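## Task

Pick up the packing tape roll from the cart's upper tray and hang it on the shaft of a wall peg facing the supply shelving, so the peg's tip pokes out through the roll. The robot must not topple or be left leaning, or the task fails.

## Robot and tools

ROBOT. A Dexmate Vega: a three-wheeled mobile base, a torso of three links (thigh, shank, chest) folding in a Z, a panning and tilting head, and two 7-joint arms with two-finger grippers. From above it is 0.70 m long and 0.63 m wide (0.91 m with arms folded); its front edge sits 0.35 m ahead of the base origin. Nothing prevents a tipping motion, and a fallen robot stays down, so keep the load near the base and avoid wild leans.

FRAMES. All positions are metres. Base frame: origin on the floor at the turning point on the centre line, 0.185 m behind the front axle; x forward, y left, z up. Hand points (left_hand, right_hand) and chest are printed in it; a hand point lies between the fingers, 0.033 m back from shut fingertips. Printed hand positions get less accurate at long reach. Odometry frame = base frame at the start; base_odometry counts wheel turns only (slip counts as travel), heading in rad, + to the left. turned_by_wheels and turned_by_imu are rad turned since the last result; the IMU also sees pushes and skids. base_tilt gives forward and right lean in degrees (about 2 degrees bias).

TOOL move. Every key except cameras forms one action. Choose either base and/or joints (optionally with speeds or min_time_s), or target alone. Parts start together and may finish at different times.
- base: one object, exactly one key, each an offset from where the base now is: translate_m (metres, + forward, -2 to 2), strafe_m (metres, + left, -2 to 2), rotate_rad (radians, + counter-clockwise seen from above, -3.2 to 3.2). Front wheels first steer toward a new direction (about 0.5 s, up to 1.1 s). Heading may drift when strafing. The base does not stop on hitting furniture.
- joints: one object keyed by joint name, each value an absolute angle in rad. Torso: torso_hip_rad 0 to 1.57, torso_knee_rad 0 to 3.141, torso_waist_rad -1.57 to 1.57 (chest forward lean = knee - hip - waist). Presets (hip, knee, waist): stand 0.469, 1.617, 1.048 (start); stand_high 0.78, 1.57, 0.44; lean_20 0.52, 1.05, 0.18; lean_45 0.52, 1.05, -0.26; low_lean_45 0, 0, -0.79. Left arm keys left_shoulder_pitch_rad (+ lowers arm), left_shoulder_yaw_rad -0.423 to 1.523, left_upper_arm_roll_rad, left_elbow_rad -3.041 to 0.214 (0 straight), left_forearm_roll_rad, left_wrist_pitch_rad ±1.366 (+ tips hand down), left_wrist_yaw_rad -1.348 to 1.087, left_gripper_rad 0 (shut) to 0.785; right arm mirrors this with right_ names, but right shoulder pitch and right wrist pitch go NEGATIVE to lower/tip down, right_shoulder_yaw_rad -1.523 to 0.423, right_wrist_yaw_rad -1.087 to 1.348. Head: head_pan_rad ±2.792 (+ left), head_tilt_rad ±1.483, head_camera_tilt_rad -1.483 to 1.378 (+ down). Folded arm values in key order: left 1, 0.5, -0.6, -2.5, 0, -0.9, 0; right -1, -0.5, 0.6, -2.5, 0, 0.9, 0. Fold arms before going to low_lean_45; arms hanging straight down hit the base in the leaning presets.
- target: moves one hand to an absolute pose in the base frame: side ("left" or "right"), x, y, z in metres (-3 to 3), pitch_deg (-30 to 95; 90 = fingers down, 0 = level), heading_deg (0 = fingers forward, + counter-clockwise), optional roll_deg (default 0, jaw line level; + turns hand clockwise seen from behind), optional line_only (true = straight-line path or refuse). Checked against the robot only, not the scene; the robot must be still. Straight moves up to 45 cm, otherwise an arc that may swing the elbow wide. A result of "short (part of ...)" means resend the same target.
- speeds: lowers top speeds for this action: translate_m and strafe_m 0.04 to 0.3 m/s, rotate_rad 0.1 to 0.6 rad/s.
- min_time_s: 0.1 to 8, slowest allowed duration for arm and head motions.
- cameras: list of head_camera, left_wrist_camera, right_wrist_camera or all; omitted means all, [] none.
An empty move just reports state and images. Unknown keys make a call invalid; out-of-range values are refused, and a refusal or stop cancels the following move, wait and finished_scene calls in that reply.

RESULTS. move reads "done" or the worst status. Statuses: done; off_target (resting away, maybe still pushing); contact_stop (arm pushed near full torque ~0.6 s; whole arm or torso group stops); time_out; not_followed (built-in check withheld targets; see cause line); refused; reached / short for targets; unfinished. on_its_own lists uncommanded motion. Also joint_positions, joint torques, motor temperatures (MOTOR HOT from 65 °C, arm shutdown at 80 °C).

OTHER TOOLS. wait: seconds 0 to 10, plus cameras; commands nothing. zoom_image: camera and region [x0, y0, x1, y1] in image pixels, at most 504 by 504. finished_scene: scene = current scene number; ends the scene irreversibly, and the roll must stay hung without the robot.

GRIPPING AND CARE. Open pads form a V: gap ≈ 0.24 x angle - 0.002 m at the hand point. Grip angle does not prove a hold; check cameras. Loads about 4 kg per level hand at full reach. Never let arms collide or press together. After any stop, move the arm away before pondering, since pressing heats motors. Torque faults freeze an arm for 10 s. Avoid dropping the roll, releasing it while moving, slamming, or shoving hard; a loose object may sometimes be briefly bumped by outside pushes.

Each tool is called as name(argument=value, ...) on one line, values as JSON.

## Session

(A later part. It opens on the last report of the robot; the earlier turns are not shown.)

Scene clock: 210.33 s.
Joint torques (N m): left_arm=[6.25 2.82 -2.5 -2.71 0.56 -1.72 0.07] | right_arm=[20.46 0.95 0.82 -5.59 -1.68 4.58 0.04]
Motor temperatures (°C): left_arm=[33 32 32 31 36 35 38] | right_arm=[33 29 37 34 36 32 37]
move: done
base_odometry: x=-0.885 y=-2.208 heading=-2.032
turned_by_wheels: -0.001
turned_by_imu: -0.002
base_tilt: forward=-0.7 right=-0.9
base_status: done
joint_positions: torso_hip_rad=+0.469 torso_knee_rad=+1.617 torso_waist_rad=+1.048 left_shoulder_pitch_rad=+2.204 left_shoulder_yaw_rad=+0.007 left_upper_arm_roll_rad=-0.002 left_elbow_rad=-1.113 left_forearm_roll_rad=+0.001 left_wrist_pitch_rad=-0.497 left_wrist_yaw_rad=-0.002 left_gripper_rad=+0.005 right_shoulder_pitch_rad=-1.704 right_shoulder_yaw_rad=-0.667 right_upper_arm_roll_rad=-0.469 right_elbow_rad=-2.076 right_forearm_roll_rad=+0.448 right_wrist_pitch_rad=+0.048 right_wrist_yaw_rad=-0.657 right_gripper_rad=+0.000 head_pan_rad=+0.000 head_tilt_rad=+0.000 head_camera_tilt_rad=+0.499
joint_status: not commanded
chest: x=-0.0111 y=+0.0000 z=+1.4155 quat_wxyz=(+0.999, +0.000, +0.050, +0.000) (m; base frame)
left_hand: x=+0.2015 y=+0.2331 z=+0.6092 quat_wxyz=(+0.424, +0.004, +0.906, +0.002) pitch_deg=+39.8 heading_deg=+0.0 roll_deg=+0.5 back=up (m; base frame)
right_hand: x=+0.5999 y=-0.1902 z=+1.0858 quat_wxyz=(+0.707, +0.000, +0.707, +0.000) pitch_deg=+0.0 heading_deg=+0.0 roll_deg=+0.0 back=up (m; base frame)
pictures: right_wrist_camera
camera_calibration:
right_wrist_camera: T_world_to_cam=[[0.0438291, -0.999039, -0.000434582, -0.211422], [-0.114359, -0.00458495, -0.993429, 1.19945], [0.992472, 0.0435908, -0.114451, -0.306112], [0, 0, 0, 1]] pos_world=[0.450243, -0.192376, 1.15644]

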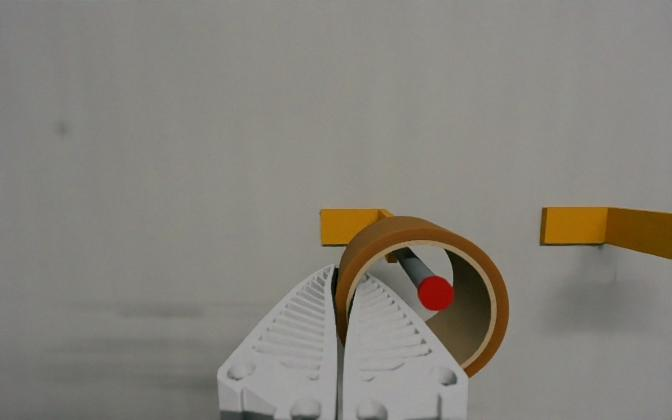

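move(target={"side":"right","x":0.6,"y":-0.19,"z":1.074,"pitch_deg":0,"heading_deg":0}, cameras=[])

move(base={"translate_m":0.025}, speeds={"translate_m":0.05}, cameras=["right_wrist_camera"])

zoom_image(camera="right_wrist_camera", region=[250, 150, 520, 390])

Scene clock: 215.40 s.
Joint torques (N m): left_arm=[7.23 -0.61 2.46 -3.72 0.68 -2.14 0.21] | right_arm=[21.42 0.95 1.57 -6.06 -1.88 3.24 0.4]
Motor temperatures (°C): left_arm=[33 32 32 31 36 35 38] | right_arm=[33 29 37 33 36 32 37]
move: done
base_odometry: x=-0.885 y=-2.208 heading=-2.032
turned_by_wheels: +0.000
turned_by_imu: +0.000
base_tilt: forward=-0.6 right=-0.8
base_status: not commanded
joint_positions: torso_hip_rad=+0.469 torso_knee_rad=+1.617 torso_waist_rad=+1.048 left_shoulder_pitch_rad=+2.204 left_shoulder_yaw_rad=+0.007 left_upper_arm_roll_rad=-0.002 left_elbow_rad=-1.113 left_forearm_roll_rad=+0.001 left_wrist_pitch_rad=-0.497 left_wrist_yaw_rad=-0.002 left_gripper_rad=+0.005 right_shoulder_pitch_rad=-1.702 right_shoulder_yaw_rad=-0.655 right_upper_arm_roll_rad=-0.481 right_elbow_rad=-2.035 right_forearm_roll_rad=+0.435 right_wrist_pitch_rad=+0.081 right_wrist_yaw_rad=-0.648 right_gripper_rad=+0.000 head_pan_rad=+0.000 head_tilt_rad=+0.000 head_camera_tilt_rad=+0.499
joint_status: not commanded
chest: x=-0.0111 y=+0.0000 z=+1.4155 quat_wxyz=(+0.999, +0.000, +0.050, +0.000) (m; base frame)
left_hand: x=+0.2015 y=+0.2331 z=+0.6092 quat_wxyz=(+0.424, +0.004, +0.906, +0.002) pitch_deg=+39.8 heading_deg=+0.0 roll_deg=+0.5 back=up (m; base frame)
right_hand: x=+0.5999 y=-0.1902 z=+1.0748 quat_wxyz=(+0.707, +0.000, +0.707, +0.000) pitch_deg=+0.0 heading_deg=+0.0 roll_deg=+0.0 back=up (m; base frame)
right_hand_status: reached (straight line, planned for 0.4 s): 1 mm and 0.0 deg off.
pictures: none
No camera images: "cameras" was empty.

Scene clock: 216.70 s.
Joint torques (N m): left_arm=[6.74 2.97 1.96 -3.07 0.25 -2.43 0.11] | right_arm=[19.36 0.56 1.12 -5.42 -1.67 3.19 0.22]
Motor temperatures (°C): left_arm=[33 32 32 31 36 35 38] | right_arm=[33 29 37 33 36 32 37]
move: done
base_odometry: x=-0.896 y=-2.231 heading=-2.034
turned_by_wheels: -0.001
turned_by_imu: -0.002
base_tilt: forward=-0.6 right=-0.9
base_status: done
joint_positions: torso_hip_rad=+0.469 torso_knee_rad=+1.617 torso_waist_rad=+1.048 left_shoulder_pitch_rad=+2.204 left_shoulder_yaw_rad=+0.007 left_upper_arm_roll_rad=-0.002 left_elbow_rad=-1.113 left_forearm_roll_rad=+0.001 left_wrist_pitch_rad=-0.497 left_wrist_yaw_rad=-0.002 left_gripper_rad=+0.005 right_shoulder_pitch_rad=-1.701 right_shoulder_yaw_rad=-0.654 right_upper_arm_roll_rad=-0.483 right_elbow_rad=-2.031 right_forearm_roll_rad=+0.434 right_wrist_pitch_rad=+0.084 right_wrist_yaw_rad=-0.647 right_gripper_rad=+0.000 head_pan_rad=+0.000 head_tilt_rad=+0.000 head_camera_tilt_rad=+0.499
joint_status: not commanded
chest: x=-0.0111 y=+0.0000 z=+1.4155 quat_wxyz=(+0.999, +0.000, +0.050, +0.000) (m; base frame)
left_hand: x=+0.2015 y=+0.2331 z=+0.6092 quat_wxyz=(+0.424, +0.004, +0.906, +0.002) pitch_deg=+39.8 heading_deg=+0.0 roll_deg=+0.5 back=up (m; base frame)
right_hand: x=+0.5999 y=-0.1902 z=+1.0738 quat_wxyz=(+0.707, +0.000, +0.707, +0.000) pitch_deg=+0.0 heading_deg=+0.0 roll_deg=+0.0 back=up (m; base frame)
pictures: right_wrist_camera
camera_calibration:
right_wrist_camera: T_world_to_cam=[[0.0438098, -0.99904, -0.000439005, -0.211424], [-0.114345, -0.00457772, -0.993431, 1.18754], [0.992475, 0.0435722, -0.114436, -0.307533], [0, 0, 0, 1]] pos_world=[0.450271, -0.192385, 1.14445]

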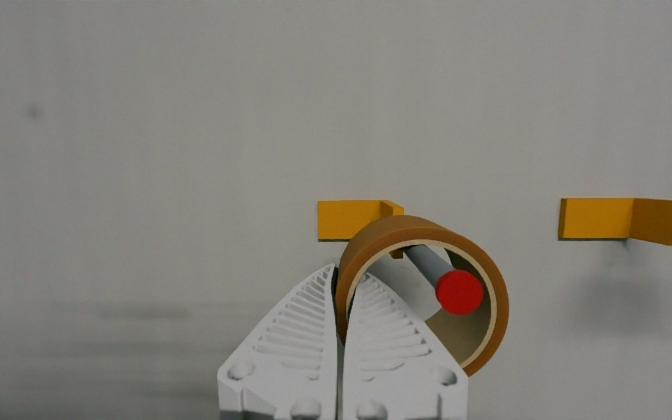

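Scaled by 1.867 from the camera's 672x420 image, which has a finer 960x600 frame.

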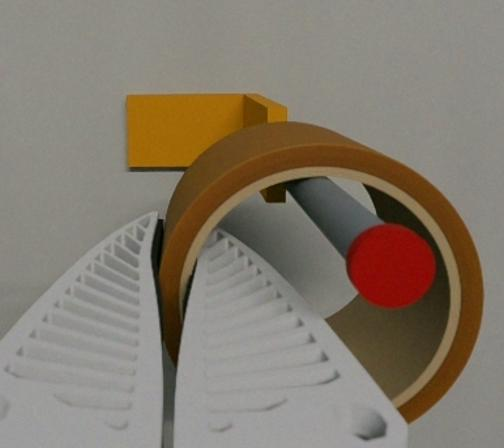

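move(target={"side":"right","x":0.6,"y":-0.19,"z":1.066,"pitch_deg":0,"heading_deg":0}, cameras=["right_wrist_camera"])

zoom_image(camera="right_wrist_camera", region=[250, 150, 520, 390])

Scene clock: 220.57 s.
Joint torques (N m): left_arm=[4.61 1.02 -0.22 -1.62 0.63 -1.88 0.01] | right_arm=[15.53 1.28 -3.02 -3.61 -0.31 1.01 0.95]
Motor temperatures (°C): left_arm=[33 32 32 31 36 35 38] | right_arm=[33 29 37 33 36 32 37]
move: done
base_odometry: x=-0.896 y=-2.231 heading=-2.034
turned_by_wheels: +0.000
turned_by_imu: +0.000
base_tilt: forward=-0.4 right=-0.9
base_status: not commanded
joint_positions: torso_hip_rad=+0.469 torso_knee_rad=+1.617 torso_waist_rad=+1.048 left_shoulder_pitch_rad=+2.204 left_shoulder_yaw_rad=+0.007 left_upper_arm_roll_rad=-0.002 left_elbow_rad=-1.113 left_forearm_roll_rad=+0.001 left_wrist_pitch_rad=-0.497 left_wrist_yaw_rad=-0.002 left_gripper_rad=+0.005 right_shoulder_pitch_rad=-1.699 right_shoulder_yaw_rad=-0.646 right_upper_arm_roll_rad=-0.490 right_elbow_rad=-2.005 right_forearm_roll_rad=+0.426 right_wrist_pitch_rad=+0.105 right_wrist_yaw_rad=-0.641 right_gripper_rad=+0.000 head_pan_rad=+0.000 head_tilt_rad=+0.000 head_camera_tilt_rad=+0.499
joint_status: not commanded
chest: x=-0.0111 y=+0.0000 z=+1.4155 quat_wxyz=(+0.999, +0.000, +0.050, +0.000) (m; base frame)
left_hand: x=+0.2015 y=+0.2331 z=+0.6092 quat_wxyz=(+0.424, +0.004, +0.906, +0.002) pitch_deg=+39.8 heading_deg=+0.0 roll_deg=+0.5 back=up (m; base frame)
right_hand: x=+0.6000 y=-0.1904 z=+1.0674 quat_wxyz=(+0.707, +0.000, +0.707, +0.000) pitch_deg=+0.0 heading_deg=+0.0 roll_deg=+0.0 back=up (m; base frame)
right_hand_status: reached (straight line, planned for 0.4 s): 1 mm and 0.0 deg off.
pictures: right_wrist_camera
camera_calibration:
right_wrist_camera: T_world_to_cam=[[0.043385, -0.999058, -0.000487415, -0.211338], [-0.11336, -0.00443804, -0.993544, 1.18078], [0.992606, 0.0431602, -0.113446, -0.309589], [0, 0, 0, 1]] pos_world=[0.450321, -0.192536, 1.13793]

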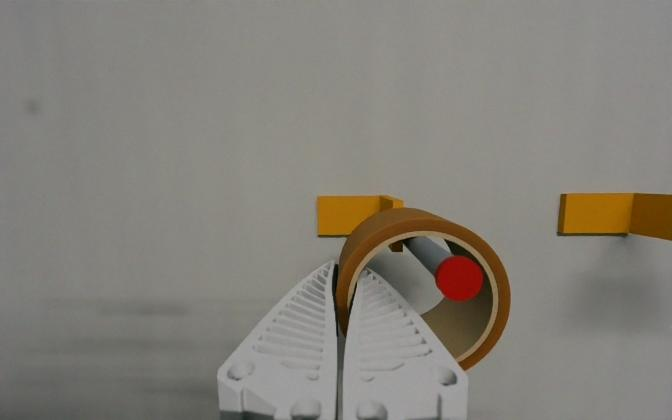

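Scaled by 1.867 from the camera's 672x420 image, which has a finer 960x600 frame.

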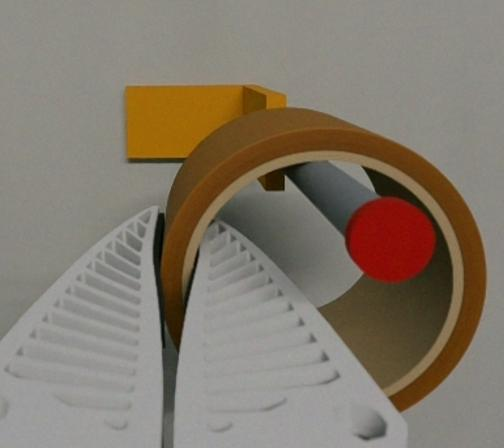

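Contact. Release gently.

move(joints={"right_gripper_rad":0.07}, cameras=[])

move(joints={"right_gripper_rad":0.12}, cameras=["right_wrist_camera"])

zoom_image(camera="right_wrist_camera", region=[250, 150, 520, 390])

Scene clock: 223.63 s.
Joint torques (N m): left_arm=[4.52 2.55 3.25 -2.31 -0.72 -1.52 0.3] | right_arm=[14.78 1.43 -0.07 -5.81 -0.69 2.36 0.1]
Motor temperatures (°C): left_arm=[33 32 32 31 36 35 38] | right_arm=[33 29 37 33 36 32 37]
move: done
base_odometry: x=-0.896 y=-2.231 heading=-2.034
turned_by_wheels: +0.000
turned_by_imu: +0.000
base_tilt: forward=-0.6 right=-0.9
base_status: not commanded
joint_positions: torso_hip_rad=+0.469 torso_knee_rad=+1.617 torso_waist_rad=+1.048 left_shoulder_pitch_rad=+2.204 left_shoulder_yaw_rad=+0.007 left_upper_arm_roll_rad=-0.002 left_elbow_rad=-1.113 left_forearm_roll_rad=+0.001 left_wrist_pitch_rad=-0.497 left_wrist_yaw_rad=-0.002 left_gripper_rad=+0.005 right_shoulder_pitch_rad=-1.699 right_shoulder_yaw_rad=-0.645 right_upper_arm_roll_rad=-0.491 right_elbow_rad=-2.001 right_forearm_roll_rad=+0.424 right_wrist_pitch_rad=+0.108 right_wrist_yaw_rad=-0.640 right_gripper_rad=+0.070 head_pan_rad=+0.000 head_tilt_rad=+0.000 head_camera_tilt_rad=+0.499
joint_status: all done
chest: x=-0.0111 y=+0.0000 z=+1.4155 quat_wxyz=(+0.999, +0.000, +0.050, +0.000) (m; base frame)
left_hand: x=+0.2015 y=+0.2331 z=+0.6092 quat_wxyz=(+0.424, +0.004, +0.906, +0.002) pitch_deg=+39.8 heading_deg=+0.0 roll_deg=+0.5 back=up (m; base frame)
right_hand: x=+0.6000 y=-0.1902 z=+1.0660 quat_wxyz=(+0.707, +0.000, +0.707, +0.000) pitch_deg=+0.0 heading_deg=+0.0 roll_deg=+0.0 back=up (m; base frame)
pictures: none
No camera images: "cameras" was empty.

Scene clock: 224.10 s.
Joint torques (N m): left_arm=[8.65 -1.96 1.84 -4.98 -0.45 -2.22 -0.04] | right_arm=[13.82 0.34 0.21 -4.18 -0.64 2.79 0.07]
Motor temperatures (°C): left_arm=[33 32 32 31 36 35 38] | right_arm=[33 29 37 33 36 32 37]
move: done
base_odometry: x=-0.896 y=-2.231 heading=-2.034
turned_by_wheels: +0.000
turned_by_imu: +0.000
base_tilt: forward=-0.5 right=-0.8
base_status: not commanded
joint_positions: torso_hip_rad=+0.469 torso_knee_rad=+1.617 torso_waist_rad=+1.048 left_shoulder_pitch_rad=+2.204 left_shoulder_yaw_rad=+0.007 left_upper_arm_roll_rad=-0.002 left_elbow_rad=-1.113 left_forearm_roll_rad=+0.001 left_wrist_pitch_rad=-0.497 left_wrist_yaw_rad=-0.002 left_gripper_rad=+0.005 right_shoulder_pitch_rad=-1.699 right_shoulder_yaw_rad=-0.645 right_upper_arm_roll_rad=-0.491 right_elbow_rad=-2.000 right_forearm_roll_rad=+0.424 right_wrist_pitch_rad=+0.108 right_wrist_yaw_rad=-0.640 right_gripper_rad=+0.120 head_pan_rad=+0.000 head_tilt_rad=+0.000 head_camera_tilt_rad=+0.499
joint_status: all done
chest: x=-0.0111 y=+0.0000 z=+1.4155 quat_wxyz=(+0.999, +0.000, +0.050, +0.000) (m; base frame)
left_hand: x=+0.2015 y=+0.2331 z=+0.6092 quat_wxyz=(+0.424, +0.004, +0.906, +0.002) pitch_deg=+39.8 heading_deg=+0.0 roll_deg=+0.5 back=up (m; base frame)
right_hand: x=+0.6000 y=-0.1902 z=+1.0660 quat_wxyz=(+0.707, +0.000, +0.707, +0.000) pitch_deg=+0.0 heading_deg=+0.0 roll_deg=+0.0 back=up (m; base frame)
pictures: right_wrist_camera
camera_calibration:
right_wrist_camera: T_world_to_cam=[[0.0438309, -0.999039, -0.000349079, -0.211532], [-0.11386, -0.00464827, -0.993486, 1.17954], [0.992529, 0.0435851, -0.113955, -0.309037], [0, 0, 0, 1]] pos_world=[0.450303, -0.192377, 1.13657]

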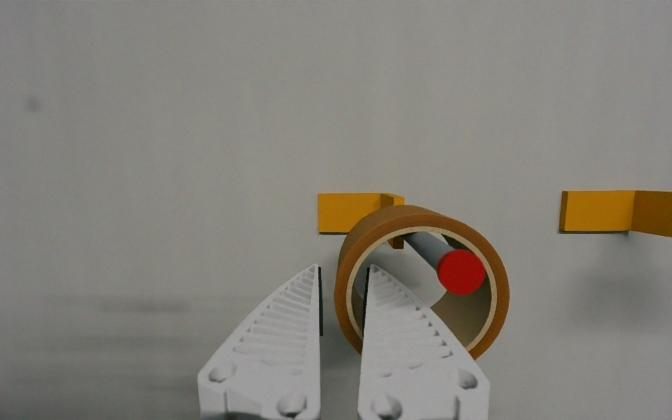

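Scaled by 1.867 from the camera's 672x420 image, which has a finer 960x600 frame.

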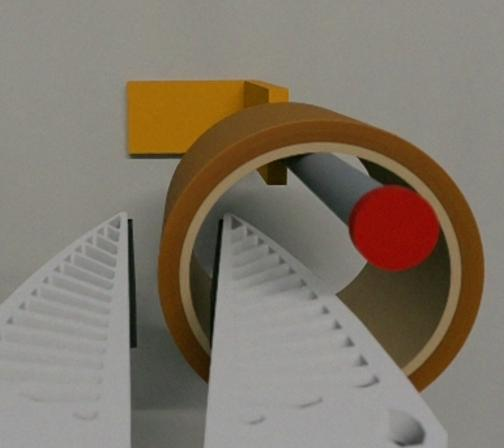

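move(base={"translate_m":-0.25}, speeds={"translate_m":0.06}, cameras=["right_wrist_camera","head_camera"])

zoom_image(camera="right_wrist_camera", region=[250, 150, 520, 390])

Scene clock: 233.70 s.
Joint torques (N m): left_arm=[5 2.22 1.81 -2.15 0.41 -2.19 0.14] | right_arm=[14.6 -0.76 0.36 -5.25 -0.77 2.4 0.06]
Motor temperatures (°C): left_arm=[33 32 32 31 36 35 38] | right_arm=[33 29 37 33 36 32 37]
move: done
base_odometry: x=-0.784 y=-2.007 heading=-2.036
turned_by_wheels: -0.002
turned_by_imu: -0.003
base_tilt: forward=-0.5 right=-0.7
base_status: done
joint_positions: torso_hip_rad=+0.469 torso_knee_rad=+1.617 torso_waist_rad=+1.048 left_shoulder_pitch_rad=+2.204 left_shoulder_yaw_rad=+0.007 left_upper_arm_roll_rad=-0.002 left_elbow_rad=-1.113 left_forearm_roll_rad=+0.001 left_wrist_pitch_rad=-0.497 left_wrist_yaw_rad=-0.002 left_gripper_rad=+0.005 right_shoulder_pitch_rad=-1.699 right_shoulder_yaw_rad=-0.645 right_upper_arm_roll_rad=-0.491 right_elbow_rad=-2.000 right_forearm_roll_rad=+0.424 right_wrist_pitch_rad=+0.108 right_wrist_yaw_rad=-0.640 right_gripper_rad=+0.120 head_pan_rad=+0.000 head_tilt_rad=+0.000 head_camera_tilt_rad=+0.499
joint_status: not commanded
chest: x=-0.0112 y=+0.0000 z=+1.4155 quat_wxyz=(+0.999, +0.000, +0.050, +0.000) (m; base frame)
left_hand: x=+0.2015 y=+0.2331 z=+0.6092 quat_wxyz=(+0.424, +0.004, +0.905, +0.002) pitch_deg=+39.8 heading_deg=+0.0 roll_deg=+0.5 back=up (m; base frame)
right_hand: x=+0.5999 y=-0.1902 z=+1.0660 quat_wxyz=(+0.707, +0.000, +0.707, +0.000) pitch_deg=+0.0 heading_deg=+0.0 roll_deg=+0.0 back=up (m; base frame)
pictures: head_camera, right_wrist_camera
camera_calibration:
head_camera: T_world_to_cam=[[-0.00106442, -0.999251, 0.0386742, -0.0335489], [-0.592799, -0.0305158, -0.804772, 1.1839], [0.80535, -0.0237826, -0.592322, 0.904613], [0, 0, 0, 1]] pos_world=[-0.0267512, 0.0241179, 1.48989]
right_wrist_camera: T_world_to_cam=[[0.0438562, -0.999038, -0.000357619, -0.21152], [-0.11379, -0.00463956, -0.993494, 1.17955], [0.992536, 0.0436116, -0.113884, -0.30903], [0, 0, 0, 1]] pos_world=[0.450221, -0.192367, 1.13661]

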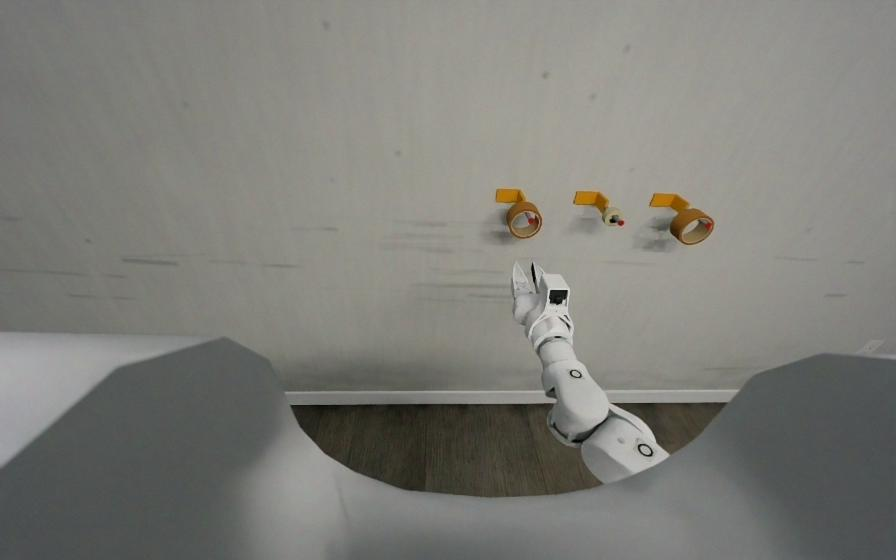

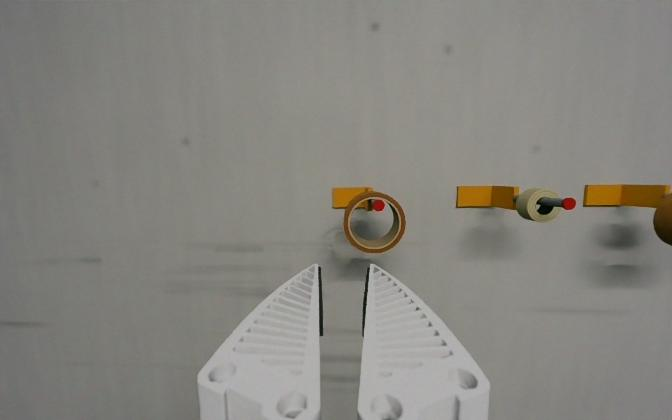

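Scaled by 1.867 from the camera's 672x420 image, which has a finer 960x600 frame.

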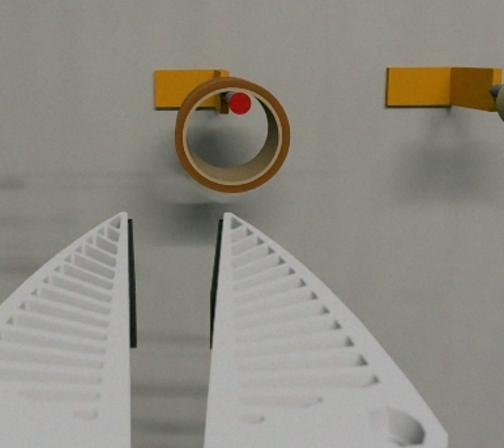

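finished_scene(scene=3)

The scene is finished: the task was done.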